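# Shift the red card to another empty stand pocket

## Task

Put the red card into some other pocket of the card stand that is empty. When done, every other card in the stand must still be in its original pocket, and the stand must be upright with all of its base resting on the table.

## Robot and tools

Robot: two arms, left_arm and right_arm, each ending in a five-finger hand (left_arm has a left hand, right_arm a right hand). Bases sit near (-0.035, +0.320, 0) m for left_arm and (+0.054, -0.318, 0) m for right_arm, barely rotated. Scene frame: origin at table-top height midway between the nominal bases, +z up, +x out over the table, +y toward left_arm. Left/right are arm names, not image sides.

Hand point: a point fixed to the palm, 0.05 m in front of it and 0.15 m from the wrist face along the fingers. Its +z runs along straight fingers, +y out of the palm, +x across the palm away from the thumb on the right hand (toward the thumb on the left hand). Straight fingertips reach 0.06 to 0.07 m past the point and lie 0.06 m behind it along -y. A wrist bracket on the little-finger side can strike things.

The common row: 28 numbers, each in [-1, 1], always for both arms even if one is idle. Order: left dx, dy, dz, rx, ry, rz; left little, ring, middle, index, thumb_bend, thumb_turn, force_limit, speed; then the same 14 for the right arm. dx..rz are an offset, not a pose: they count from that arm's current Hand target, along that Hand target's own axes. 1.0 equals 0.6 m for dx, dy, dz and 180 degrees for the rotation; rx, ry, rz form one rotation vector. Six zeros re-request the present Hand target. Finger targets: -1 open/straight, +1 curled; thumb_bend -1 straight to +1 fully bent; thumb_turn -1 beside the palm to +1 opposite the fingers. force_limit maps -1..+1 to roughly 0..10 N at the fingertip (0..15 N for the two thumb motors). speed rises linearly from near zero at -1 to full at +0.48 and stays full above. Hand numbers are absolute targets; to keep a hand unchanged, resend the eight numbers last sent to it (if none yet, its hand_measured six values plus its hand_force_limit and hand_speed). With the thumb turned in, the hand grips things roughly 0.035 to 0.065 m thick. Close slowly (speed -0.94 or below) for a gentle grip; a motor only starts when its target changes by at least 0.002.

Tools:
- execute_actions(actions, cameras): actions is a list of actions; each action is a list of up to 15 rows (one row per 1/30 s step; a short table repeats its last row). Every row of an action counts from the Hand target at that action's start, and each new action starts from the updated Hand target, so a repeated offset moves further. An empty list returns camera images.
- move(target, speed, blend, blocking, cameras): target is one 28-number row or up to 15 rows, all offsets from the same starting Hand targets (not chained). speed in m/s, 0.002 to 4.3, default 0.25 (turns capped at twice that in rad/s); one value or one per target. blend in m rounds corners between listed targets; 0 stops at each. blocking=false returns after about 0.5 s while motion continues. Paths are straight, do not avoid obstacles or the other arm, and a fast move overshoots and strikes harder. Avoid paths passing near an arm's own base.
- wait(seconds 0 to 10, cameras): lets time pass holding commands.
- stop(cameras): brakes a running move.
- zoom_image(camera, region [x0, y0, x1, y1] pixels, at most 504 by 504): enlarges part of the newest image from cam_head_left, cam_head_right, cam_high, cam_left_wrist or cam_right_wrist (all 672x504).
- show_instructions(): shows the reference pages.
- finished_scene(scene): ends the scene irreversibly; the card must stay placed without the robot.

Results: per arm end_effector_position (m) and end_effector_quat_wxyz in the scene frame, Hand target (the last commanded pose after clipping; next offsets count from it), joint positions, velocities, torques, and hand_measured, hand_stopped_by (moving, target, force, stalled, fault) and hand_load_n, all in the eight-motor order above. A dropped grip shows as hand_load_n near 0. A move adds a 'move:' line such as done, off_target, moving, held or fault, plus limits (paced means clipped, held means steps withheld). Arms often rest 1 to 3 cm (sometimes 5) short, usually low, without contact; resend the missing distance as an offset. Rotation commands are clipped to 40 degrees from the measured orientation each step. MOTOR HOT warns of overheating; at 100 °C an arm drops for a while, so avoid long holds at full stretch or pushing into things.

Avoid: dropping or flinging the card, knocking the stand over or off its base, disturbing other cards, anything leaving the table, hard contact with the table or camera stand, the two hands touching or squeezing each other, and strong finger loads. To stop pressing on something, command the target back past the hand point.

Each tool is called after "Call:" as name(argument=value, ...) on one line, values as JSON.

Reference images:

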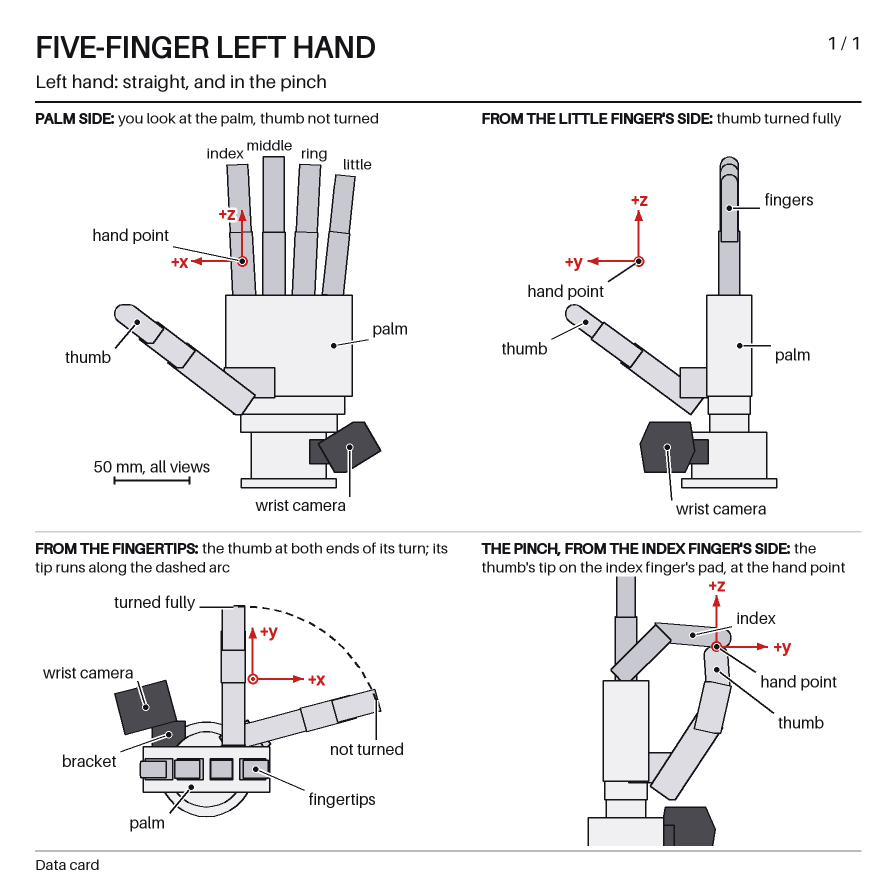

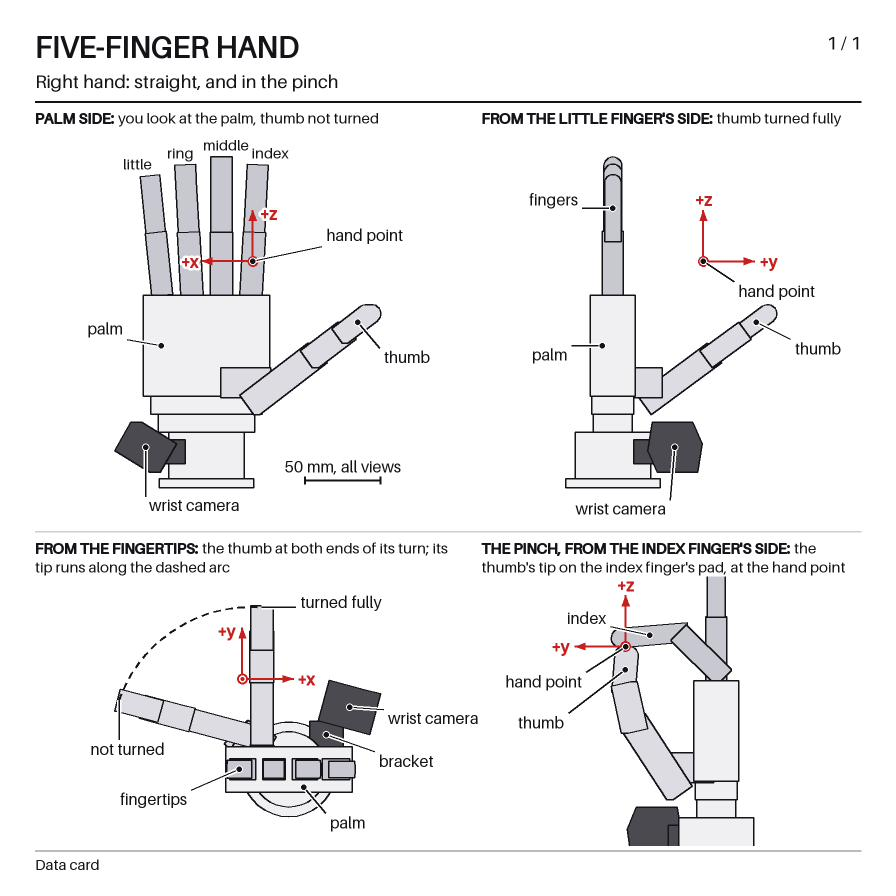

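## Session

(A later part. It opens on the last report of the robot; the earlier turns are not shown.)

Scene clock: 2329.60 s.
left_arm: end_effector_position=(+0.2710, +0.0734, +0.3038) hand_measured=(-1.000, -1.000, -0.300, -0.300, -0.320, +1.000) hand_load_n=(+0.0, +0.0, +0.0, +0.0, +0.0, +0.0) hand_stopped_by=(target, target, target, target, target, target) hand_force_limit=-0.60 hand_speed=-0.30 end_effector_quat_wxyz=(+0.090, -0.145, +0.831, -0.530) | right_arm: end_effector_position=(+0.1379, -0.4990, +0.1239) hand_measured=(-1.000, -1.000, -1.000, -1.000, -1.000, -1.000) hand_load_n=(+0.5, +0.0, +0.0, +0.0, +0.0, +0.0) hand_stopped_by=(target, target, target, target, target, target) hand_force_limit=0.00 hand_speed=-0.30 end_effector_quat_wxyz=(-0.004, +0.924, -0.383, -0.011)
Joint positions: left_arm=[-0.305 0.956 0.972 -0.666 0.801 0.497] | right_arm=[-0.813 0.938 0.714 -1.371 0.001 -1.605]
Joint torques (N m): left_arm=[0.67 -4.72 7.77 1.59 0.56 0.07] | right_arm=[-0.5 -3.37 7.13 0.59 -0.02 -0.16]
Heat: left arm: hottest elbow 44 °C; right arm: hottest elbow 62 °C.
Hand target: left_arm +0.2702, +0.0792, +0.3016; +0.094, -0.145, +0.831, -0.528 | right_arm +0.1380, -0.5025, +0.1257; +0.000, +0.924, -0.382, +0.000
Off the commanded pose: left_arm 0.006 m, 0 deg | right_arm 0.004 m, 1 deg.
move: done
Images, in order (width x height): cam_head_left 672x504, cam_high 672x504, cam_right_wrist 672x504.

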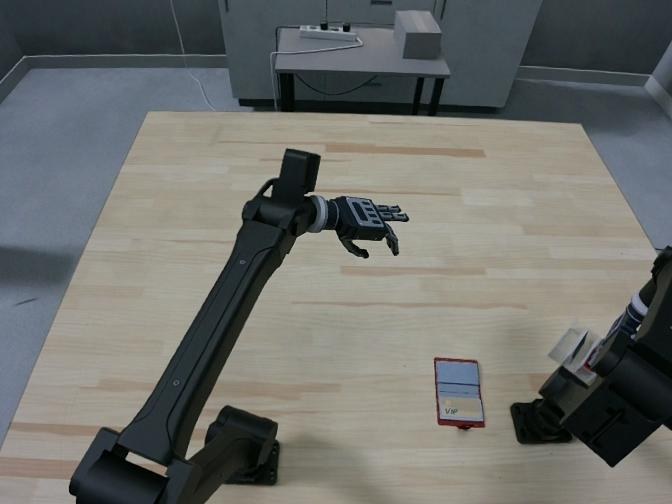

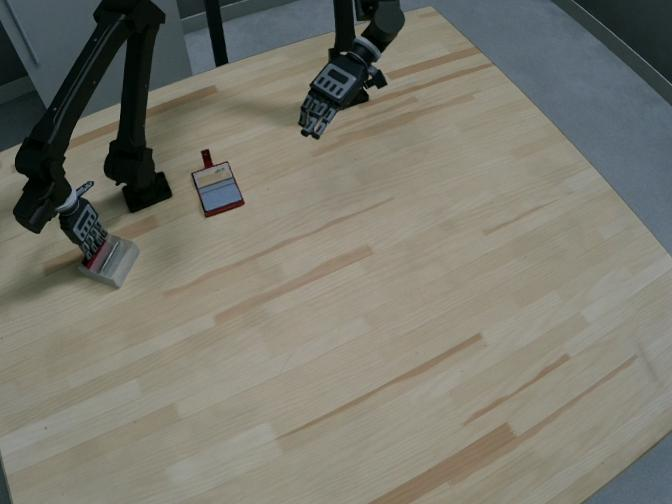

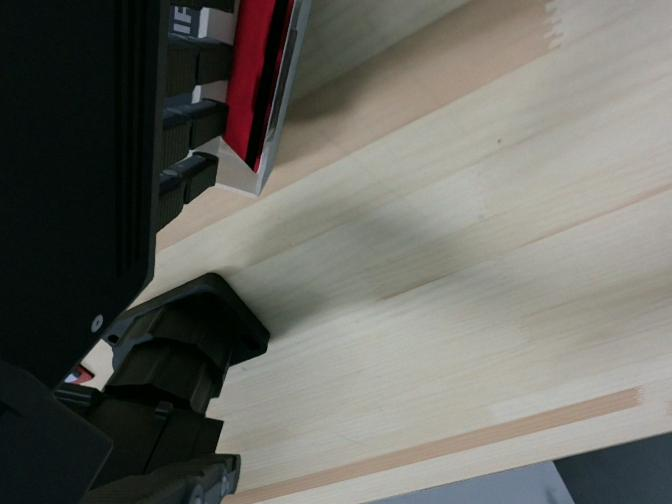

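Call:
move(target=[0, 0, 0, 0, 0, 0, -1, -1, -0.3, -0.3, -0.32, 1, -0.6, -0.3, 0, -0.005, 0.045, 0, 0, 0, -1, -1, -1, -1, -1, -1, 0, -0.3], speed=0.06, cameras=["cam_head_left", "cam_high", "cam_right_wrist"])

Call:
zoom_image(camera="cam_right_wrist", region=[150, 0, 310, 200])

Call:
zoom_image(camera="cam_high", region=[50, 200, 150, 300])

Scene clock: 2390.30 s.
left_arm: end_effector_position=(+0.2710, +0.0734, +0.3038) hand_measured=(-1.000, -1.000, -0.300, -0.300, -0.320, +1.000) hand_load_n=(+0.0, +0.0, +0.0, +0.0, +0.0, +0.0) hand_stopped_by=(target, target, target, target, target, target) hand_force_limit=-0.60 hand_speed=-0.30 end_effector_quat_wxyz=(+0.090, -0.145, +0.831, -0.530) | right_arm: end_effector_position=(+0.1380, -0.4992, +0.1006) hand_measured=(-1.000, -1.000, -1.000, -1.000, -1.000, -1.000) hand_load_n=(+0.0, +0.0, +0.0, +0.0, +0.0, +0.0) hand_stopped_by=(target, target, target, target, target, target) hand_force_limit=0.00 hand_speed=-0.30 end_effector_quat_wxyz=(+0.000, +0.924, -0.382, -0.001)
Joint positions: left_arm=[-0.305 0.956 0.972 -0.666 0.801 0.497] | right_arm=[-0.813 0.938 0.653 -1.287 0.001 -1.605]
Joint torques (N m): left_arm=[0.67 -4.78 7.79 1.58 0.55 0.07] | right_arm=[0.62 -1.49 7.05 0.53 -0.04 -0.03]
Heat: left arm: hottest elbow 44 °C; right arm: hottest elbow 57 °C.
Hand target: left_arm +0.2702, +0.0792, +0.3016; +0.094, -0.145, +0.831, -0.528 | right_arm +0.1402, -0.5005, +0.0987; +0.000, +0.924, -0.382, +0.001
Off the commanded pose: left_arm 0.006 m, 0 deg | right_arm 0.003 m, 0 deg.
move: done
Images, in order (width x height): cam_head_left 672x504, cam_high 672x504, cam_right_wrist 672x504.

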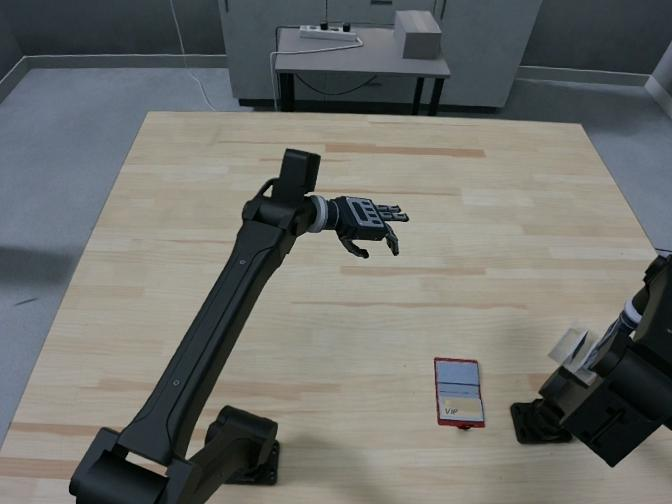

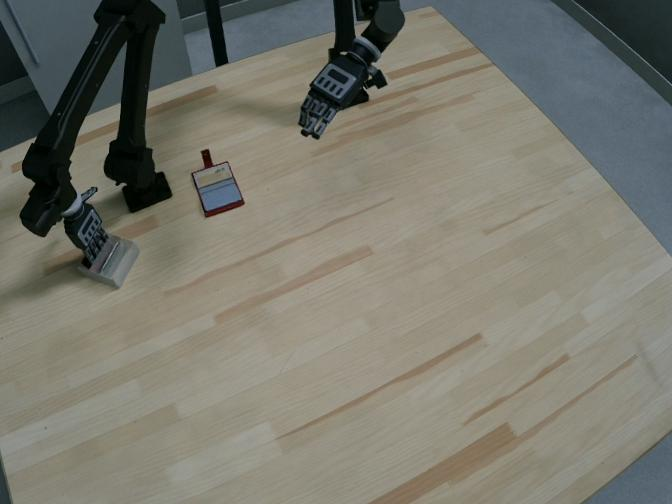

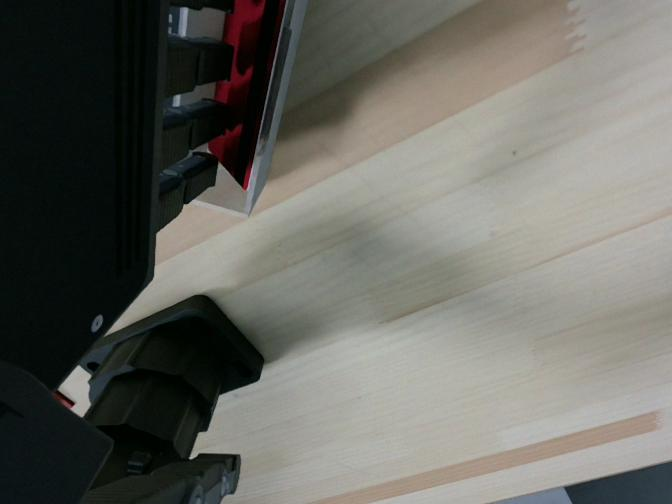

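Scaled by 2.520 from the camera's 672x504 image, which has a finer 960x720 frame.

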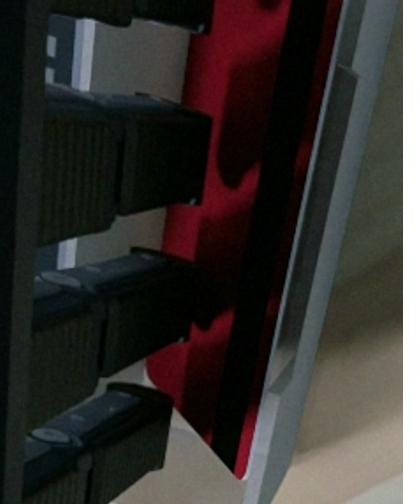

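Scaled by 5.040 from the camera's 672x504 image, which has a finer 960x720 frame.

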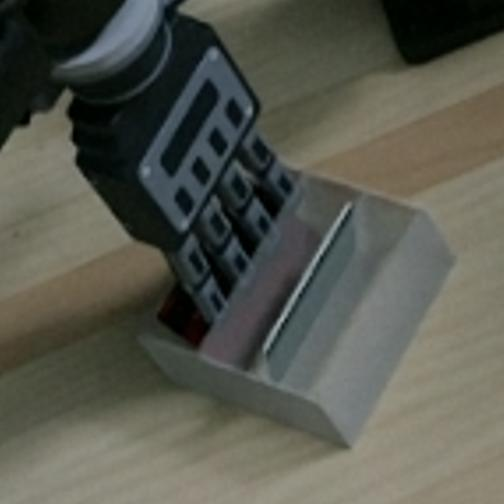

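Call:
move(target=[0,0,0,0,0,0,-1,-1,-0.3,-0.3,-0.32,1,-0.6,-0.3,0,0,0.025,0,0,0,-1,-1,-1,-1,-1,-1,0,-0.3], speed=0.05, cameras=["cam_right_wrist","cam_high"])

Scene clock: 2432.93 s.
left_arm: end_effector_position=(+0.2710, +0.0734, +0.3038) hand_measured=(-1.000, -1.000, -0.300, -0.300, -0.320, +1.000) hand_load_n=(+0.0, +0.0, +0.0, +0.0, +0.0, +0.0) hand_stopped_by=(target, target, target, target, target, target) hand_force_limit=-0.60 hand_speed=-0.30 end_effector_quat_wxyz=(+0.090, -0.145, +0.831, -0.530) | right_arm: end_effector_position=(+0.1395, -0.5001, +0.0934) hand_measured=(-1.000, -1.000, -1.000, -1.000, -1.000, -1.000) hand_load_n=(+0.0, -0.5, +0.0, +0.0, +0.0, +0.0) hand_stopped_by=(target, target, target, target, target, target) hand_force_limit=0.00 hand_speed=-0.30 end_effector_quat_wxyz=(+0.002, +0.924, -0.382, +0.006)
Joint positions: left_arm=[-0.305 0.956 0.972 -0.666 0.801 0.497] | right_arm=[-0.813 0.938 0.634 -1.255 -0.001 -1.605]
Joint torques (N m): left_arm=[0.67 -4.72 7.77 1.59 0.55 0.07] | right_arm=[0.67 -0.26 6.02 1.2 0.07 -0.03]
Heat: left arm: hottest elbow 44 °C; right arm: hottest elbow 55 °C.
Hand target: left_arm +0.2702, +0.0792, +0.3016; +0.094, -0.145, +0.831, -0.528 | right_arm +0.1402, -0.5006, +0.0838; +0.000, +0.924, -0.382, +0.001
Off the commanded pose: left_arm 0.006 m, 0 deg | right_arm 0.010 m, 1 deg.
move: done
Images, in order (width x height): cam_high 672x504, cam_right_wrist 672x504.

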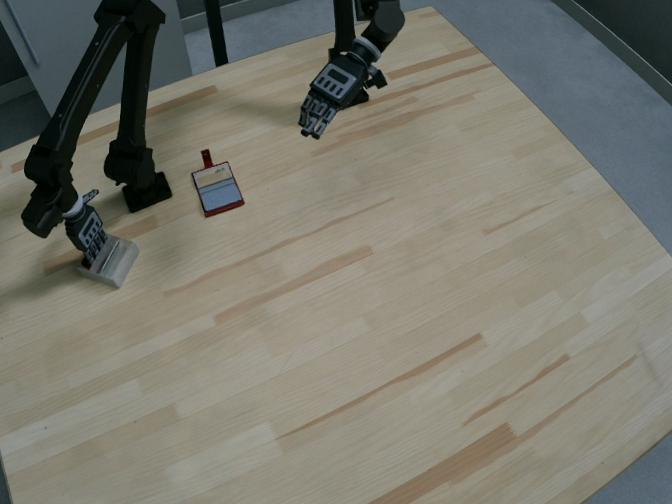

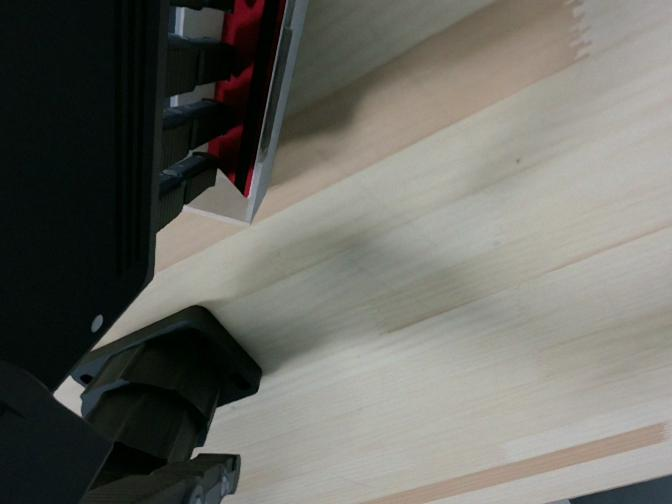

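Call:
move(target=[0,0,0,0,0,0,-1,-1,-0.3,-0.3,-0.32,1,-0.6,-0.3,0,0,0.0133,0,0,0,-1,-1,-1,-1,-1,-1,0,-0.3], speed=0.05, cameras=["cam_right_wrist"])

Call:
zoom_image(camera="cam_right_wrist", region=[120, 0, 360, 240])

Scene clock: 2450.83 s.
left_arm: end_effector_position=(+0.2710, +0.0734, +0.3038) hand_measured=(-1.000, -1.000, -0.300, -0.300, -0.320, +1.000) hand_load_n=(+0.0, +0.0, +0.0, +0.0, +0.0, +0.0) hand_stopped_by=(target, target, target, target, target, target) hand_force_limit=-0.60 hand_speed=-0.30 end_effector_quat_wxyz=(+0.090, -0.145, +0.831, -0.530) | right_arm: end_effector_position=(+0.1393, -0.4998, +0.0927) hand_measured=(-1.000, -1.000, -1.000, -1.000, -1.000, -1.000) hand_load_n=(+0.0, -0.5, +0.0, +0.0, +0.0, +0.0) hand_stopped_by=(target, target, target, target, target, target) hand_force_limit=0.00 hand_speed=-0.30 end_effector_quat_wxyz=(+0.002, +0.924, -0.382, +0.006)
Joint positions: left_arm=[-0.305 0.956 0.972 -0.666 0.801 0.497] | right_arm=[-0.813 0.938 0.633 -1.254 -0.001 -1.605]
Joint torques (N m): left_arm=[0.67 -4.78 7.79 1.58 0.55 0.07] | right_arm=[0.73 0.26 4.92 1.96 0.08 -0.02]
Heat: left arm: hottest elbow 44 °C; right arm: hottest elbow 55 °C.
Hand target: left_arm +0.2702, +0.0792, +0.3016; +0.094, -0.145, +0.831, -0.528 | right_arm +0.1401, -0.5004, +0.0757; +0.000, +0.924, -0.382, +0.000
Off the commanded pose: left_arm 0.006 m, 0 deg | right_arm 0.017 m, 1 deg.
move: off_target (right_arm)
Images, in order (width x height): cam_right_wrist 672x504.

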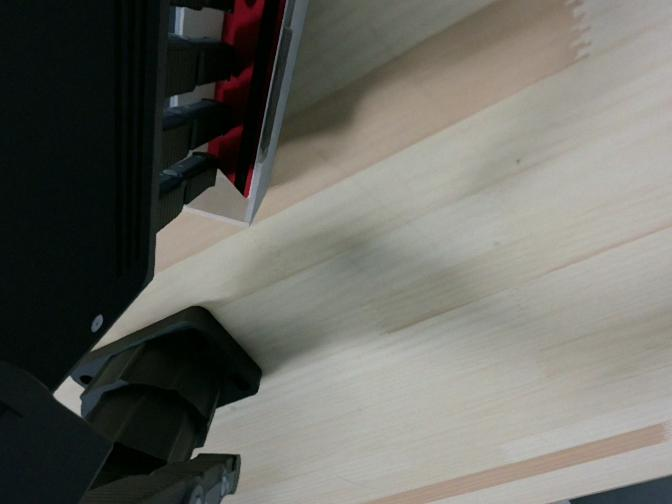

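Scaled by 2.100 from the camera's 672x504 image, which has a finer 960x720 frame.

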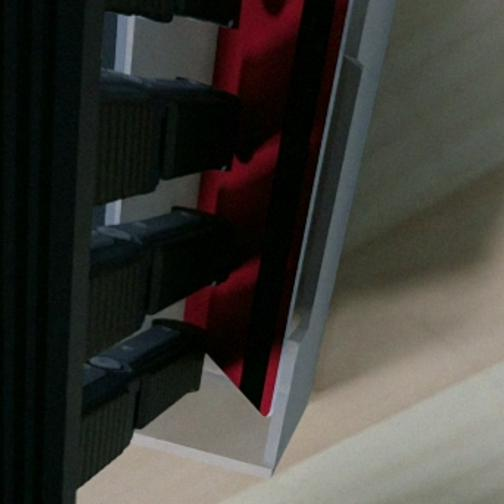

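Call:
move(target=[0,0,0,0,0,0,-1,-1,-0.3,-0.3,-0.32,1,-0.6,-0.3,0,0.02,-0.008,0,0,0,-1,-1,-1,-1,-1,-1,0,-0.3], speed=0.04, cameras=["cam_right_wrist"])

Call:
zoom_image(camera="cam_right_wrist", region=[120, 0, 360, 240])

Scene clock: 2461.70 s.
left_arm: end_effector_position=(+0.2710, +0.0734, +0.3038) hand_measured=(-1.000, -1.000, -0.300, -0.300, -0.320, +1.000) hand_load_n=(+0.0, +0.0, +0.0, +0.0, +0.0, +0.0) hand_stopped_by=(target, target, target, target, target, target) hand_force_limit=-0.60 hand_speed=-0.30 end_effector_quat_wxyz=(+0.090, -0.145, +0.831, -0.530) | right_arm: end_effector_position=(+0.1371, -0.5063, +0.0920) hand_measured=(-1.000, -1.000, -1.000, -1.000, -1.000, -1.000) hand_load_n=(+0.0, +0.0, +0.5, -0.5, -0.5, +0.0) hand_stopped_by=(target, target, target, target, target, target) hand_force_limit=0.00 hand_speed=-0.30 end_effector_quat_wxyz=(+0.001, +0.925, -0.380, +0.012)
Joint positions: left_arm=[-0.305 0.956 0.972 -0.666 0.801 0.497] | right_arm=[-0.846 0.938 0.633 -1.243 -0.01 -1.644]
Joint torques (N m): left_arm=[0.67 -4.72 7.77 1.58 0.55 0.07] | right_arm=[-0.85 0.15 5.76 1.14 0.38 -0.14]
Heat: left arm: hottest elbow 44 °C; right arm: hottest elbow 54 °C.
Hand target: left_arm +0.2702, +0.0792, +0.3016; +0.094, -0.145, +0.831, -0.528 | right_arm +0.1316, -0.5089, +0.0805; +0.000, +0.924, -0.382, +0.000
Off the commanded pose: left_arm 0.006 m, 0 deg | right_arm 0.013 m, 1 deg.
move: off_target (right_arm)
Images, in order (width x height): cam_right_wrist 672x504.

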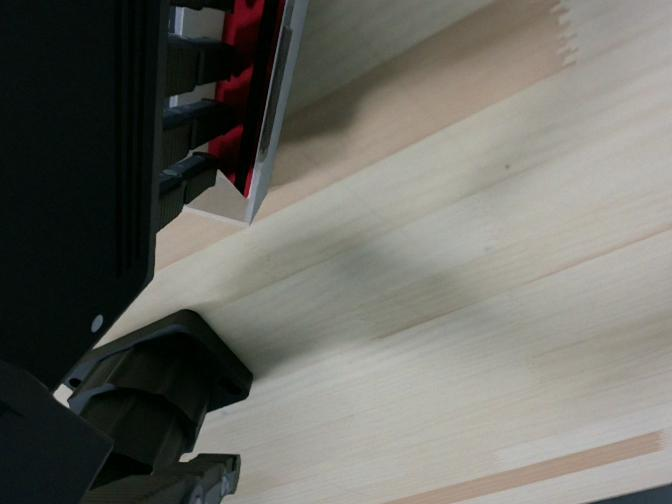

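Scaled by 2.100 from the camera's 672x504 image, which has a finer 960x720 frame.

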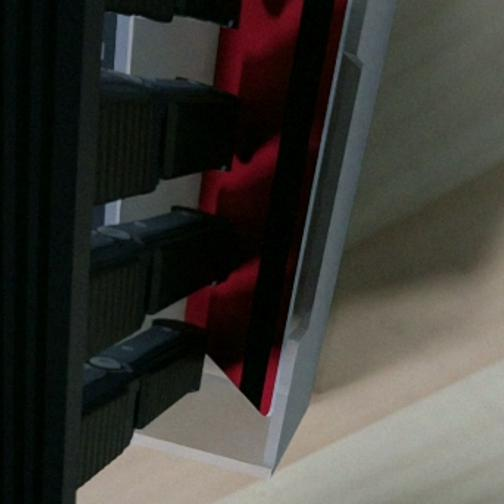

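Call:
move(target=[0,0,0,0,0,0,-1,-1,-0.3,-0.3,-0.32,1,-0.6,-0.3,0,0.022,-0.0325,0,0,0,-1,-1,-1,-1,-1,-1,0,-0.3], speed=0.04, cameras=["cam_right_wrist"])

Call:
zoom_image(camera="cam_right_wrist", region=[120, 0, 360, 240])

Scene clock: 2533.03 s.
left_arm: end_effector_position=(+0.2710, +0.0734, +0.3038) hand_measured=(-1.000, -1.000, -0.300, -0.300, -0.320, +1.000) hand_load_n=(+0.0, +0.0, +0.0, +0.0, +0.0, +0.0) hand_stopped_by=(target, target, target, target, target, target) hand_force_limit=-0.60 hand_speed=-0.30 end_effector_quat_wxyz=(+0.090, -0.145, +0.831, -0.530) | right_arm: end_effector_position=(+0.1220, -0.5111, +0.0929) hand_measured=(-1.000, -1.000, -1.000, -1.000, -1.000, -1.000) hand_load_n=(+0.0, -1.0, +0.5, +0.0, +0.0, +0.0) hand_stopped_by=(target, target, target, target, target, target) hand_force_limit=0.00 hand_speed=-0.30 end_effector_quat_wxyz=(-0.002, +0.924, -0.383, +0.003)
Joint positions: left_arm=[-0.305 0.956 0.972 -0.666 0.801 0.497] | right_arm=[-0.912 0.938 0.633 -1.264 -0.007 -1.701]
Joint torques (N m): left_arm=[0.67 -4.72 7.79 1.59 0.55 0.07] | right_arm=[-0.32 -0.97 8.94 -0.21 0.29 -0.18]
Heat: left arm: hottest elbow 44 °C; right arm: hottest elbow 52 °C.
Hand target: left_arm +0.2702, +0.0792, +0.3016; +0.094, -0.145, +0.831, -0.528 | right_arm +0.1223, -0.5182, +0.1000; +0.000, +0.924, -0.382, +0.000
Off the commanded pose: left_arm 0.006 m, 0 deg | right_arm 0.010 m, 0 deg.
move: done
Images, in order (width x height): cam_right_wrist 672x504.

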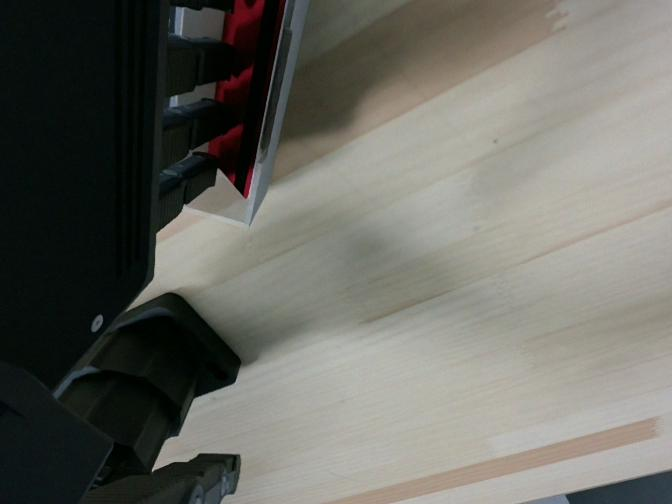

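Scaled by 2.100 from the camera's 672x504 image, which has a finer 960x720 frame.

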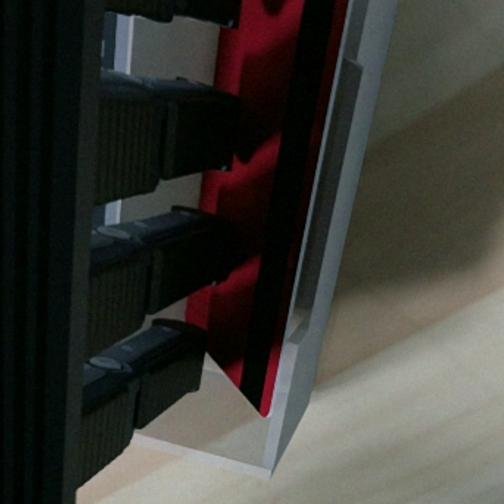

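Call:
move(target=[[0,0,0,0,0,0,-1,-1,-0.3,-0.3,-0.32,1,-0.6,-0.3,0,0.004,-0.012,0,0,0,-1,-1,-1,-1,-1,-1,0,-0.3],[0,0,0,0,0,0,-1,-1,-0.3,-0.3,-0.32,1,-0.6,-0.3,0,0.032,-0.036,0,0,0,-1,-1,-1,-1,-1,-1,0,-0.3]], speed=0.04, blend=0.004, cameras=["cam_right_wrist"])

Call:
zoom_image(camera="cam_right_wrist", region=[120, 0, 360, 240])

Scene clock: 2587.83 s.
left_arm: end_effector_position=(+0.2710, +0.0734, +0.3038) hand_measured=(-1.000, -1.000, -0.300, -0.300, -0.320, +1.000) hand_load_n=(-0.5, +0.0, +0.0, +0.0, +0.0, +0.0) hand_stopped_by=(target, target, target, target, target, target) hand_force_limit=-0.60 hand_speed=-0.30 end_effector_quat_wxyz=(+0.090, -0.145, +0.831, -0.530) | right_arm: end_effector_position=(+0.1040, -0.5192, +0.1072) hand_measured=(-1.000, -1.000, -1.000, -1.000, -1.000, -1.000) hand_load_n=(-0.5, +0.0, +0.0, +0.0, +0.0, +0.0) hand_stopped_by=(target, target, target, target, target, target) hand_force_limit=0.00 hand_speed=-0.30 end_effector_quat_wxyz=(-0.008, +0.924, -0.382, -0.011)
Joint positions: left_arm=[-0.305 0.956 0.972 -0.666 0.801 0.497] | right_arm=[-0.996 0.938 0.67 -1.329 0 -1.788]
Joint torques (N m): left_arm=[0.73 -4.66 7.79 1.58 0.55 0.07] | right_arm=[-0.5 -1.55 10.29 -0.14 0.07 -0.14]
Heat: left arm: hottest elbow 44 °C; right arm: hottest elbow 57 °C.
Hand target: left_arm +0.2702, +0.0792, +0.3016; +0.094, -0.145, +0.831, -0.528 | right_arm +0.1088, -0.5319, +0.1217; +0.000, +0.924, -0.382, +0.001
Off the commanded pose: left_arm 0.006 m, 0 deg | right_arm 0.020 m, 2 deg.
move: off_target (right_arm); blend cut to 0.0039 m at target 1
Images, in order (width x height): cam_right_wrist 672x504.

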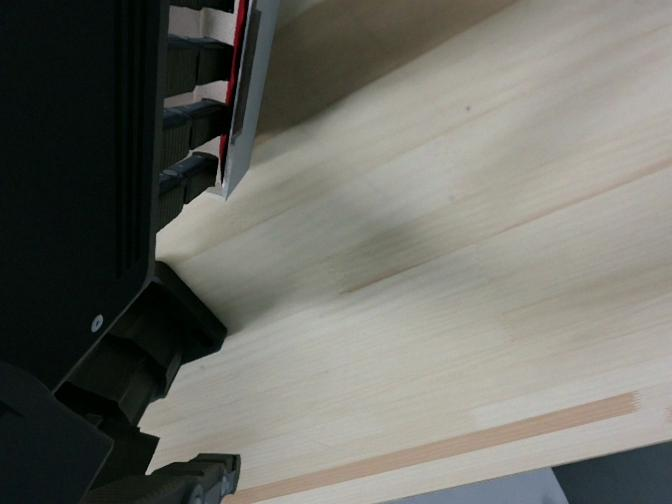

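Scaled by 2.100 from the camera's 672x504 image, which has a finer 960x720 frame.

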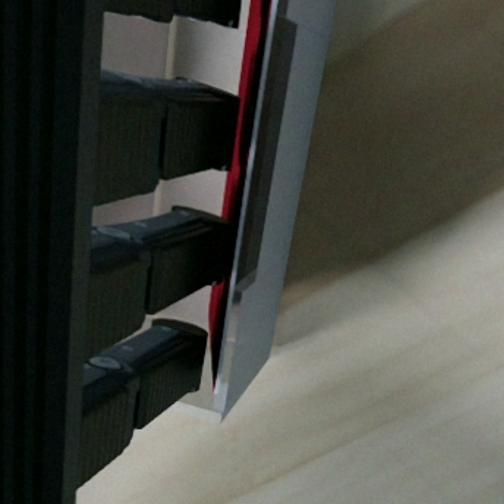

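Call:
move(target=[[0,0,0,0,0,0,-1,-1,-0.3,-0.3,-0.32,1,-0.6,-0.3,0,-0.015,0,0,0,0,-1,-1,-1,-1,-1,-1,0,-0.3],[0,0,0,0,0,0,-1,-1,-0.3,-0.3,-0.32,1,-0.6,-0.3,0,-0.02,-0.15,0,0,0,-1,-1,-1,-1,-1,-1,0,-0.3]], speed=[0.04,0.1], blend=0.005, cameras=["cam_right_wrist","cam_high","cam_head_left"])

Call:
zoom_image(camera="cam_right_wrist", region=[120, 0, 360, 240])

Call:
zoom_image(camera="cam_high", region=[40, 180, 190, 310])

Scene clock: 2601.17 s.
left_arm: end_effector_position=(+0.2710, +0.0734, +0.3038) hand_measured=(-1.000, -1.000, -0.300, -0.300, -0.320, +1.000) hand_load_n=(-0.5, +0.0, +0.0, +0.0, +0.0, +0.0) hand_stopped_by=(target, target, target, target, target, target) hand_force_limit=-0.60 hand_speed=-0.30 end_effector_quat_wxyz=(+0.090, -0.145, +0.831, -0.530) | right_arm: end_effector_position=(+0.1097, -0.5172, +0.1931) hand_measured=(-1.000, -1.000, -1.000, -1.000, -1.000, -1.000) hand_load_n=(+0.0, +0.0, +0.0, +0.0, +0.0, -0.5) hand_stopped_by=(target, target, target, target, target, target) hand_force_limit=0.00 hand_speed=-0.30 end_effector_quat_wxyz=(-0.013, +0.924, -0.382, -0.019)
Joint positions: left_arm=[-0.305 0.956 0.972 -0.666 0.801 0.497] | right_arm=[-0.969 0.918 0.885 -1.584 0 -1.761]
Joint torques (N m): left_arm=[0.67 -4.72 7.79 1.59 0.55 0.07] | right_arm=[1.44 -3.02 10.67 -0.08 0.02 0.05]
Heat: left arm: hottest elbow 44 °C; right arm: hottest elbow 57 °C.
Hand target: left_arm +0.2702, +0.0792, +0.3016; +0.094, -0.145, +0.831, -0.528 | right_arm +0.1171, -0.5233, +0.2116; +0.000, +0.924, -0.383, +0.000
Off the commanded pose: left_arm 0.006 m, 0 deg | right_arm 0.021 m, 3 deg.
move: off_target (right_arm); blend cut to 0.0045 m at target 1
Images, in order (width x height): cam_head_left 672x504, cam_high 672x504, cam_right_wrist 672x504.

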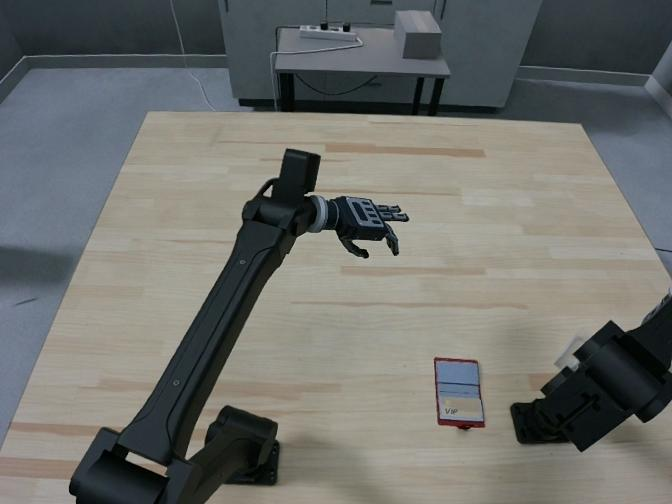

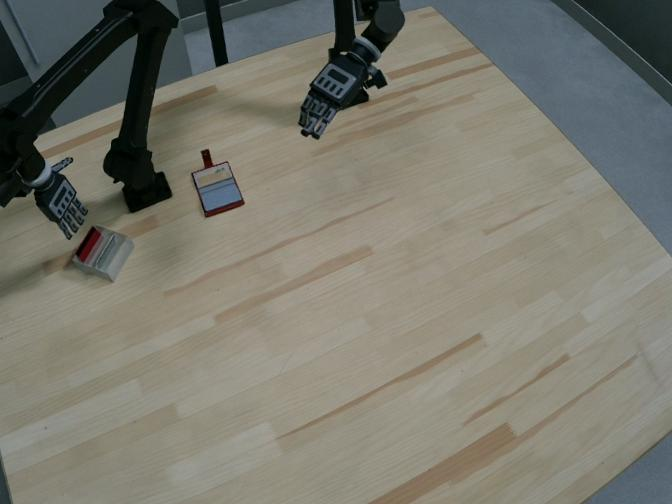

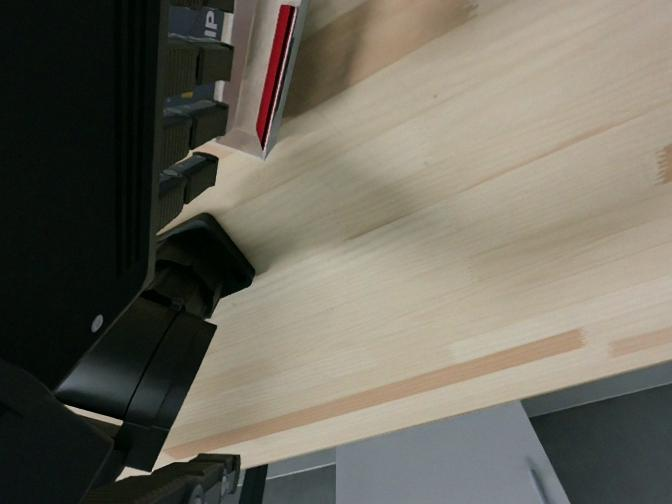

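Scaled by 2.100 from the camera's 672x504 image, which has a finer 960x720 frame.

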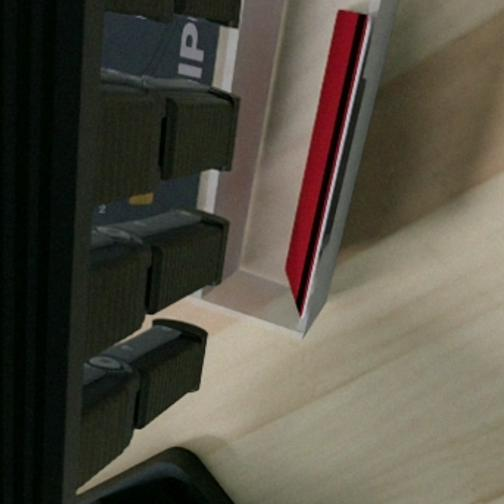

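Scaled by 3.360 from the camera's 672x504 image, which has a finer 960x720 frame.

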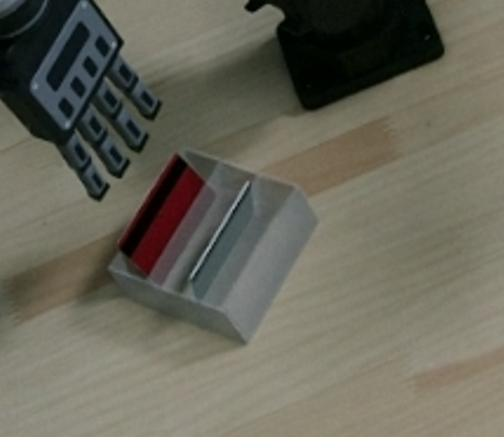

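Call:
move(target=[[0,0,0,0,0,0,-1,-1,-0.3,-0.3,-0.32,1,-0.6,-0.3,-0.0907,-0.0493,0.061,0,0,0.3333,-1,-1,-1,-1,-1,-1,0,-0.3],[0,0,0,0,0,0,-1,-1,-0.3,-0.3,-0.32,1,-0.6,-0.3,-0.053,-0.1057,0.061,0,0,0.6667,-1,-1,-1,-1,-1,-1,0,-0.3],[0,0,0,0,0,0,-1,-1,-0.3,-0.3,-0.32,1,-0.6,-0.3,0.0453,-0.067,0.061,0,0,1.0,-1,-1,-1,-1,-1,-1,0,-0.3]], speed=0.25, blend=0.02, cameras=["cam_right_wrist","cam_high"])

Call:
zoom_image(camera="cam_high", region=[20, 160, 170, 290])

Scene clock: 2777.30 s.
left_arm: end_effector_position=(+0.2710, +0.0734, +0.3038) hand_measured=(-1.000, -1.000, -0.300, -0.300, -0.320, +1.000) hand_load_n=(+0.0, +0.0, +0.0, +0.0, +0.0, +0.0) hand_stopped_by=(target, target, target, target, target, target) hand_force_limit=-0.60 hand_speed=-0.30 end_effector_quat_wxyz=(+0.090, -0.145, +0.831, -0.530) | right_arm: end_effector_position=(+0.1643, -0.5090, +0.1730) hand_measured=(-1.000, -1.000, -1.000, -1.000, -1.000, -1.000) hand_load_n=(+0.0, +0.0, +0.0, +0.0, +0.0, +0.0) hand_stopped_by=(target, target, target, target, target, target) hand_force_limit=0.00 hand_speed=-0.30 end_effector_quat_wxyz=(-0.001, +0.377, +0.926, +0.005)
Joint positions: left_arm=[-0.305 0.956 0.972 -0.666 0.801 0.497] | right_arm=[-1.349 0.899 0.824 -1.506 -0.003 0.988]
Joint torques (N m): left_arm=[0.73 -4.72 7.79 1.58 0.55 0.07] | right_arm=[0.38 -1.55 7.98 0.44 0.06 0.05]
Heat: left arm: hottest elbow 44 °C; right arm: hottest elbow 63 °C.
Hand target: left_arm +0.2702, +0.0792, +0.3016; +0.094, -0.145, +0.831, -0.528 | right_arm +0.1648, -0.5141, +0.1750; +0.000, +0.382, +0.924, +0.000
Off the commanded pose: left_arm 0.006 m, 0 deg | right_arm 0.006 m, 1 deg.
move: done
Images, in order (width x height): cam_high 672x504, cam_right_wrist 672x504.

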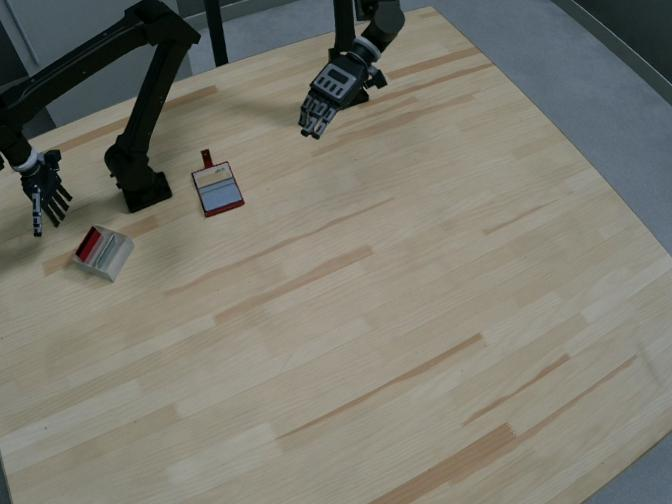

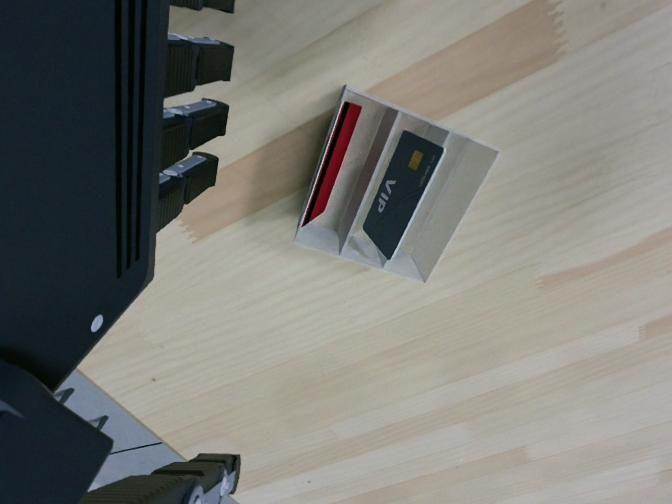

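Scaled by 3.360 from the camera's 672x504 image, which has a finer 960x720 frame.

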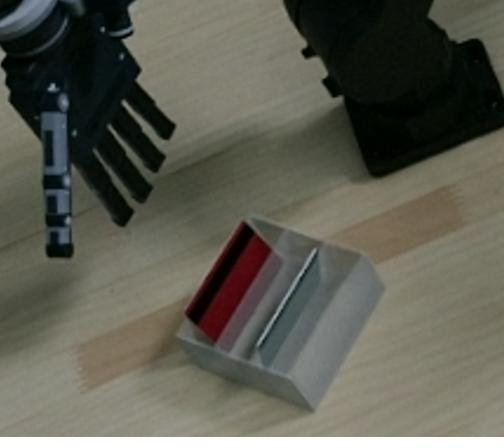

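Call:
move(target=[0,0,0,0,0,0,-1,-1,-0.3,-0.3,-0.32,1,-0.6,-0.3,0,0,0,0,0,0,1,1,0.5,0.5,-0.6,1,-0.6,-0.3], cameras=["cam_right_wrist","cam_high"])

Call:
zoom_image(camera="cam_right_wrist", region=[120, 0, 500, 300])

Scene clock: 2823.10 s.
left_arm: end_effector_position=(+0.2710, +0.0734, +0.3038) hand_measured=(-1.000, -1.000, -0.300, -0.300, -0.320, +1.000) hand_load_n=(+0.0, +0.0, +0.0, +0.0, +0.0, +0.0) hand_stopped_by=(target, target, target, target, target, target) hand_force_limit=-0.60 hand_speed=-0.30 end_effector_quat_wxyz=(+0.090, -0.145, +0.831, -0.530) | right_arm: end_effector_position=(+0.1641, -0.5091, +0.1729) hand_measured=(+1.000, +1.000, +0.500, +0.500, -0.600, +1.000) hand_load_n=(+0.0, +0.5, +0.0, +0.0, +0.0, +0.0) hand_stopped_by=(target, target, target, target, target, target) hand_force_limit=-0.60 hand_speed=-0.30 end_effector_quat_wxyz=(-0.002, +0.377, +0.926, +0.005)
Joint positions: left_arm=[-0.305 0.956 0.972 -0.666 0.801 0.497] | right_arm=[-1.349 0.899 0.824 -1.506 -0.002 0.99]
Joint torques (N m): left_arm=[0.67 -4.66 7.79 1.59 0.55 0.08] | right_arm=[0.5 -1.55 7.97 0.43 0.03 0.04]
Heat: left arm: hottest elbow 44 °C; right arm: hottest elbow 60 °C.
Hand target: left_arm +0.2702, +0.0792, +0.3016; +0.094, -0.145, +0.831, -0.528 | right_arm +0.1648, -0.5141, +0.1750; +0.000, +0.383, +0.924, +0.000
Off the commanded pose: left_arm 0.006 m, 0 deg | right_arm 0.005 m, 1 deg.
move: done
Images, in order (width x height): cam_high 672x504, cam_right_wrist 672x504.

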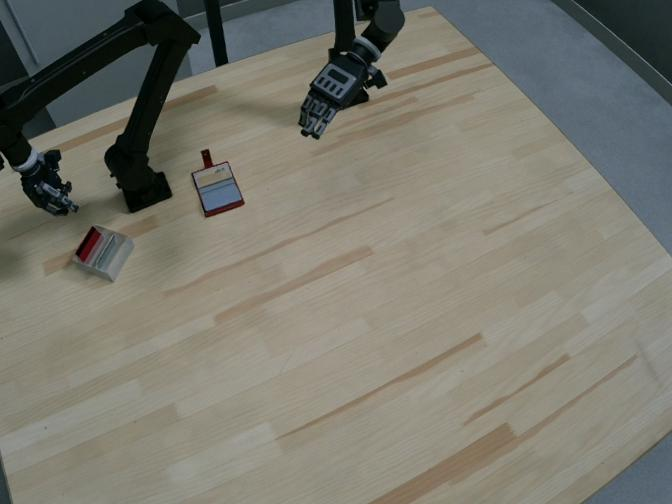

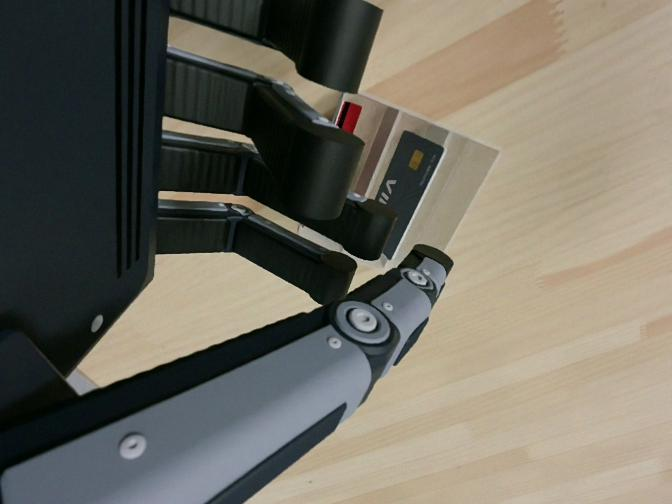

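Scaled by 1.326 from the camera's 672x504 image, which has a finer 960x720 frame.

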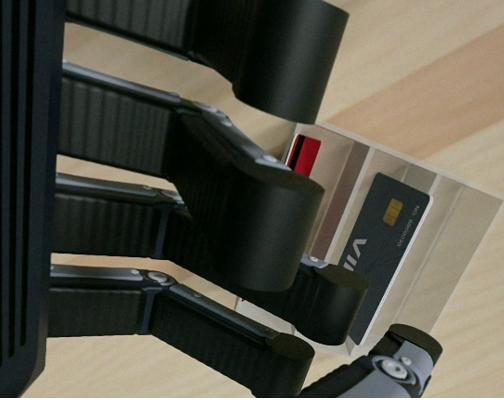

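Call:
move(target=[0,0,0,0,0,0,-1,-1,-0.3,-0.3,-0.32,1,-0.6,-0.3,0,-0.0133,0.155,0,0,0,1,1,0.5,0.5,-0.7,1,-0.6,-0.3], speed=0.1, cameras=["cam_right_wrist","cam_high"])

Call:
zoom_image(camera="cam_high", region=[50, 190, 150, 290])

Call:
zoom_image(camera="cam_right_wrist", region=[200, 80, 500, 350])

Scene clock: 2854.80 s.
left_arm: end_effector_position=(+0.2710, +0.0734, +0.3038) hand_measured=(-1.000, -1.000, -0.300, -0.300, -0.320, +1.000) hand_load_n=(+0.0, +0.0, +0.0, +0.0, +0.0, +0.0) hand_stopped_by=(target, target, target, target, target, target) hand_force_limit=-0.60 hand_speed=-0.30 end_effector_quat_wxyz=(+0.090, -0.145, +0.831, -0.530) | right_arm: end_effector_position=(+0.1616, -0.5170, +0.0850) hand_measured=(+1.000, +1.000, +0.500, +0.500, -0.700, +1.000) hand_load_n=(+0.0, +0.5, +0.0, +0.0, +0.0, +0.0) hand_stopped_by=(target, target, target, target, target, target) hand_force_limit=-0.60 hand_speed=-0.30 end_effector_quat_wxyz=(+0.002, +0.382, +0.924, -0.001)
Joint positions: left_arm=[-0.305 0.956 0.972 -0.666 0.801 0.497] | right_arm=[-1.368 0.967 0.626 -1.225 -0.002 0.981]
Joint torques (N m): left_arm=[0.67 -4.78 7.77 1.59 0.55 0.07] | right_arm=[-0.38 -1.14 6.97 0.58 0.03 -0.16]
Heat: left arm: hottest elbow 44 °C; right arm: hottest elbow 58 °C.
Hand target: left_arm +0.2702, +0.0792, +0.3016; +0.094, -0.145, +0.831, -0.528 | right_arm +0.1592, -0.5198, +0.0820; +0.000, +0.382, +0.924, +0.000
Off the commanded pose: left_arm 0.006 m, 0 deg | right_arm 0.005 m, 0 deg.
move: done
Images, in order (width x height): cam_high 672x504, cam_right_wrist 672x504.

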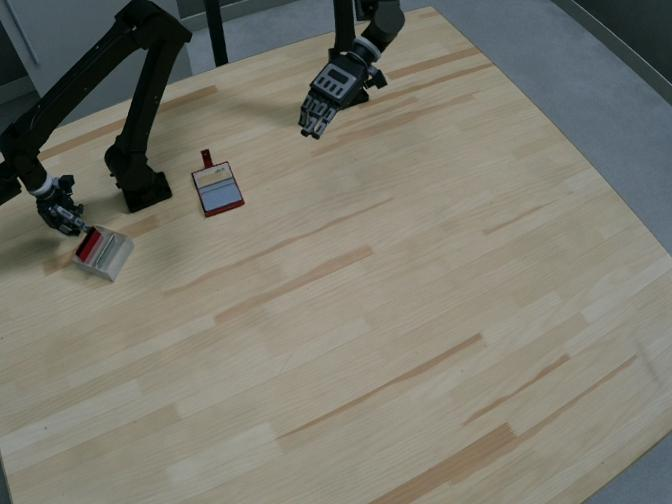

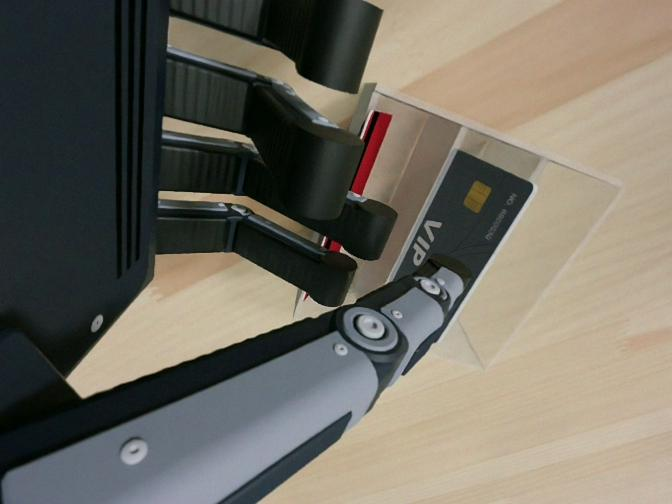

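Scaled by 5.040 from the camera's 672x504 image, which has a finer 960x720 frame.

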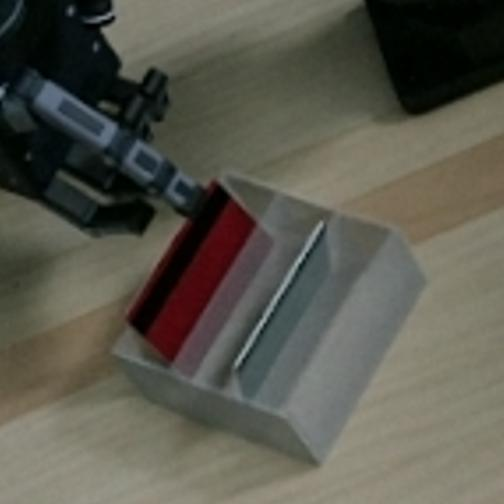

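Scaled by 1.680 from the camera's 672x504 image, which has a finer 960x720 frame.

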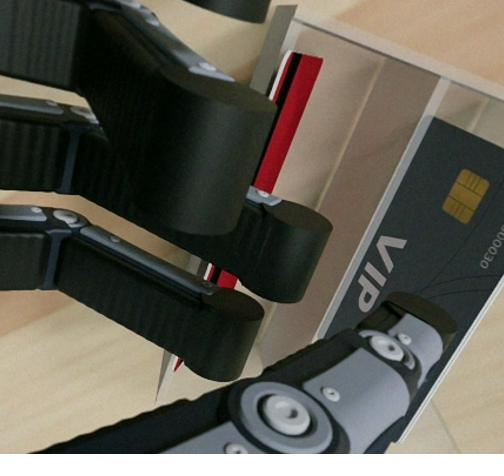

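Call:
move(target=[[0,0,0,0,0,0,-1,-1,-0.3,-0.3,-0.32,1,-0.6,-0.3,0,0,-0.15,0,0,0,1,1,0.5,0.5,-0.7,1,-0.6,-0.3],[0,0,0,0,0,0,-1,-1,-0.3,-0.3,-0.32,1,-0.6,-0.3,0,0.145,-0.15,0,0,0,-1,-1,-1,-1,-1,-1,-0.6,-0.1]], speed=0.15, blend=0.02, cameras=["cam_right_wrist"])

Scene clock: 3028.67 s.
left_arm: end_effector_position=(+0.2710, +0.0734, +0.3038) hand_measured=(-1.000, -1.000, -0.300, -0.300, -0.320, +1.000) hand_load_n=(+0.0, +0.0, +0.0, +0.0, +0.0, +0.0) hand_stopped_by=(target, target, target, target, target, target) hand_force_limit=-0.60 hand_speed=-0.30 end_effector_quat_wxyz=(+0.090, -0.145, +0.831, -0.530) | right_arm: end_effector_position=(+0.2188, -0.4586, +0.1659) hand_measured=(-1.000, -1.000, -1.000, -1.000, -1.000, -1.000) hand_load_n=(+0.0, +0.0, +0.0, +0.0, +0.0, +0.0) hand_stopped_by=(target, target, target, target, target, target) hand_force_limit=-0.60 hand_speed=-0.10 end_effector_quat_wxyz=(-0.004, +0.383, +0.924, +0.004)
Joint positions: left_arm=[-0.305 0.956 0.972 -0.666 0.801 0.497] | right_arm=[-1.005 0.815 0.766 -1.532 -0.002 1.345]
Joint torques (N m): left_arm=[0.73 -4.72 7.77 1.58 0.56 0.07] | right_arm=[1.38 -1.44 8.29 -0.08 0.03 0.04]
Heat: left arm: hottest elbow 44 °C; right arm: hottest elbow 52 °C.
Hand target: left_arm +0.2702, +0.0792, +0.3016; +0.094, -0.145, +0.831, -0.528 | right_arm +0.2206, -0.4582, +0.1719; +0.000, +0.382, +0.924, +0.000
Off the commanded pose: left_arm 0.006 m, 0 deg | right_arm 0.006 m, 1 deg.
move: done
Images, in order (width x height): cam_right_wrist 672x504.

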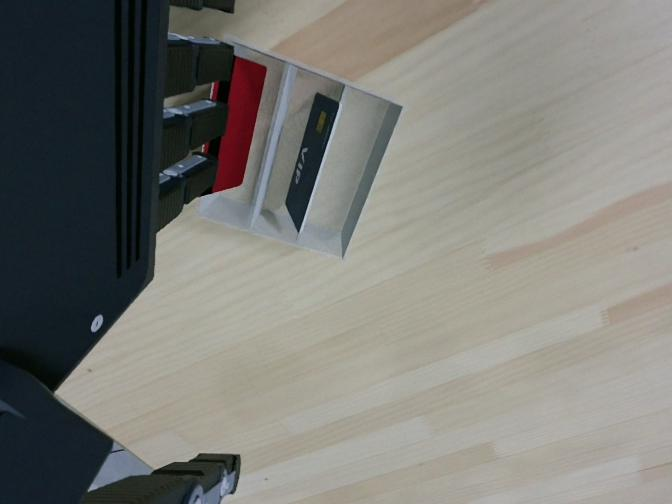

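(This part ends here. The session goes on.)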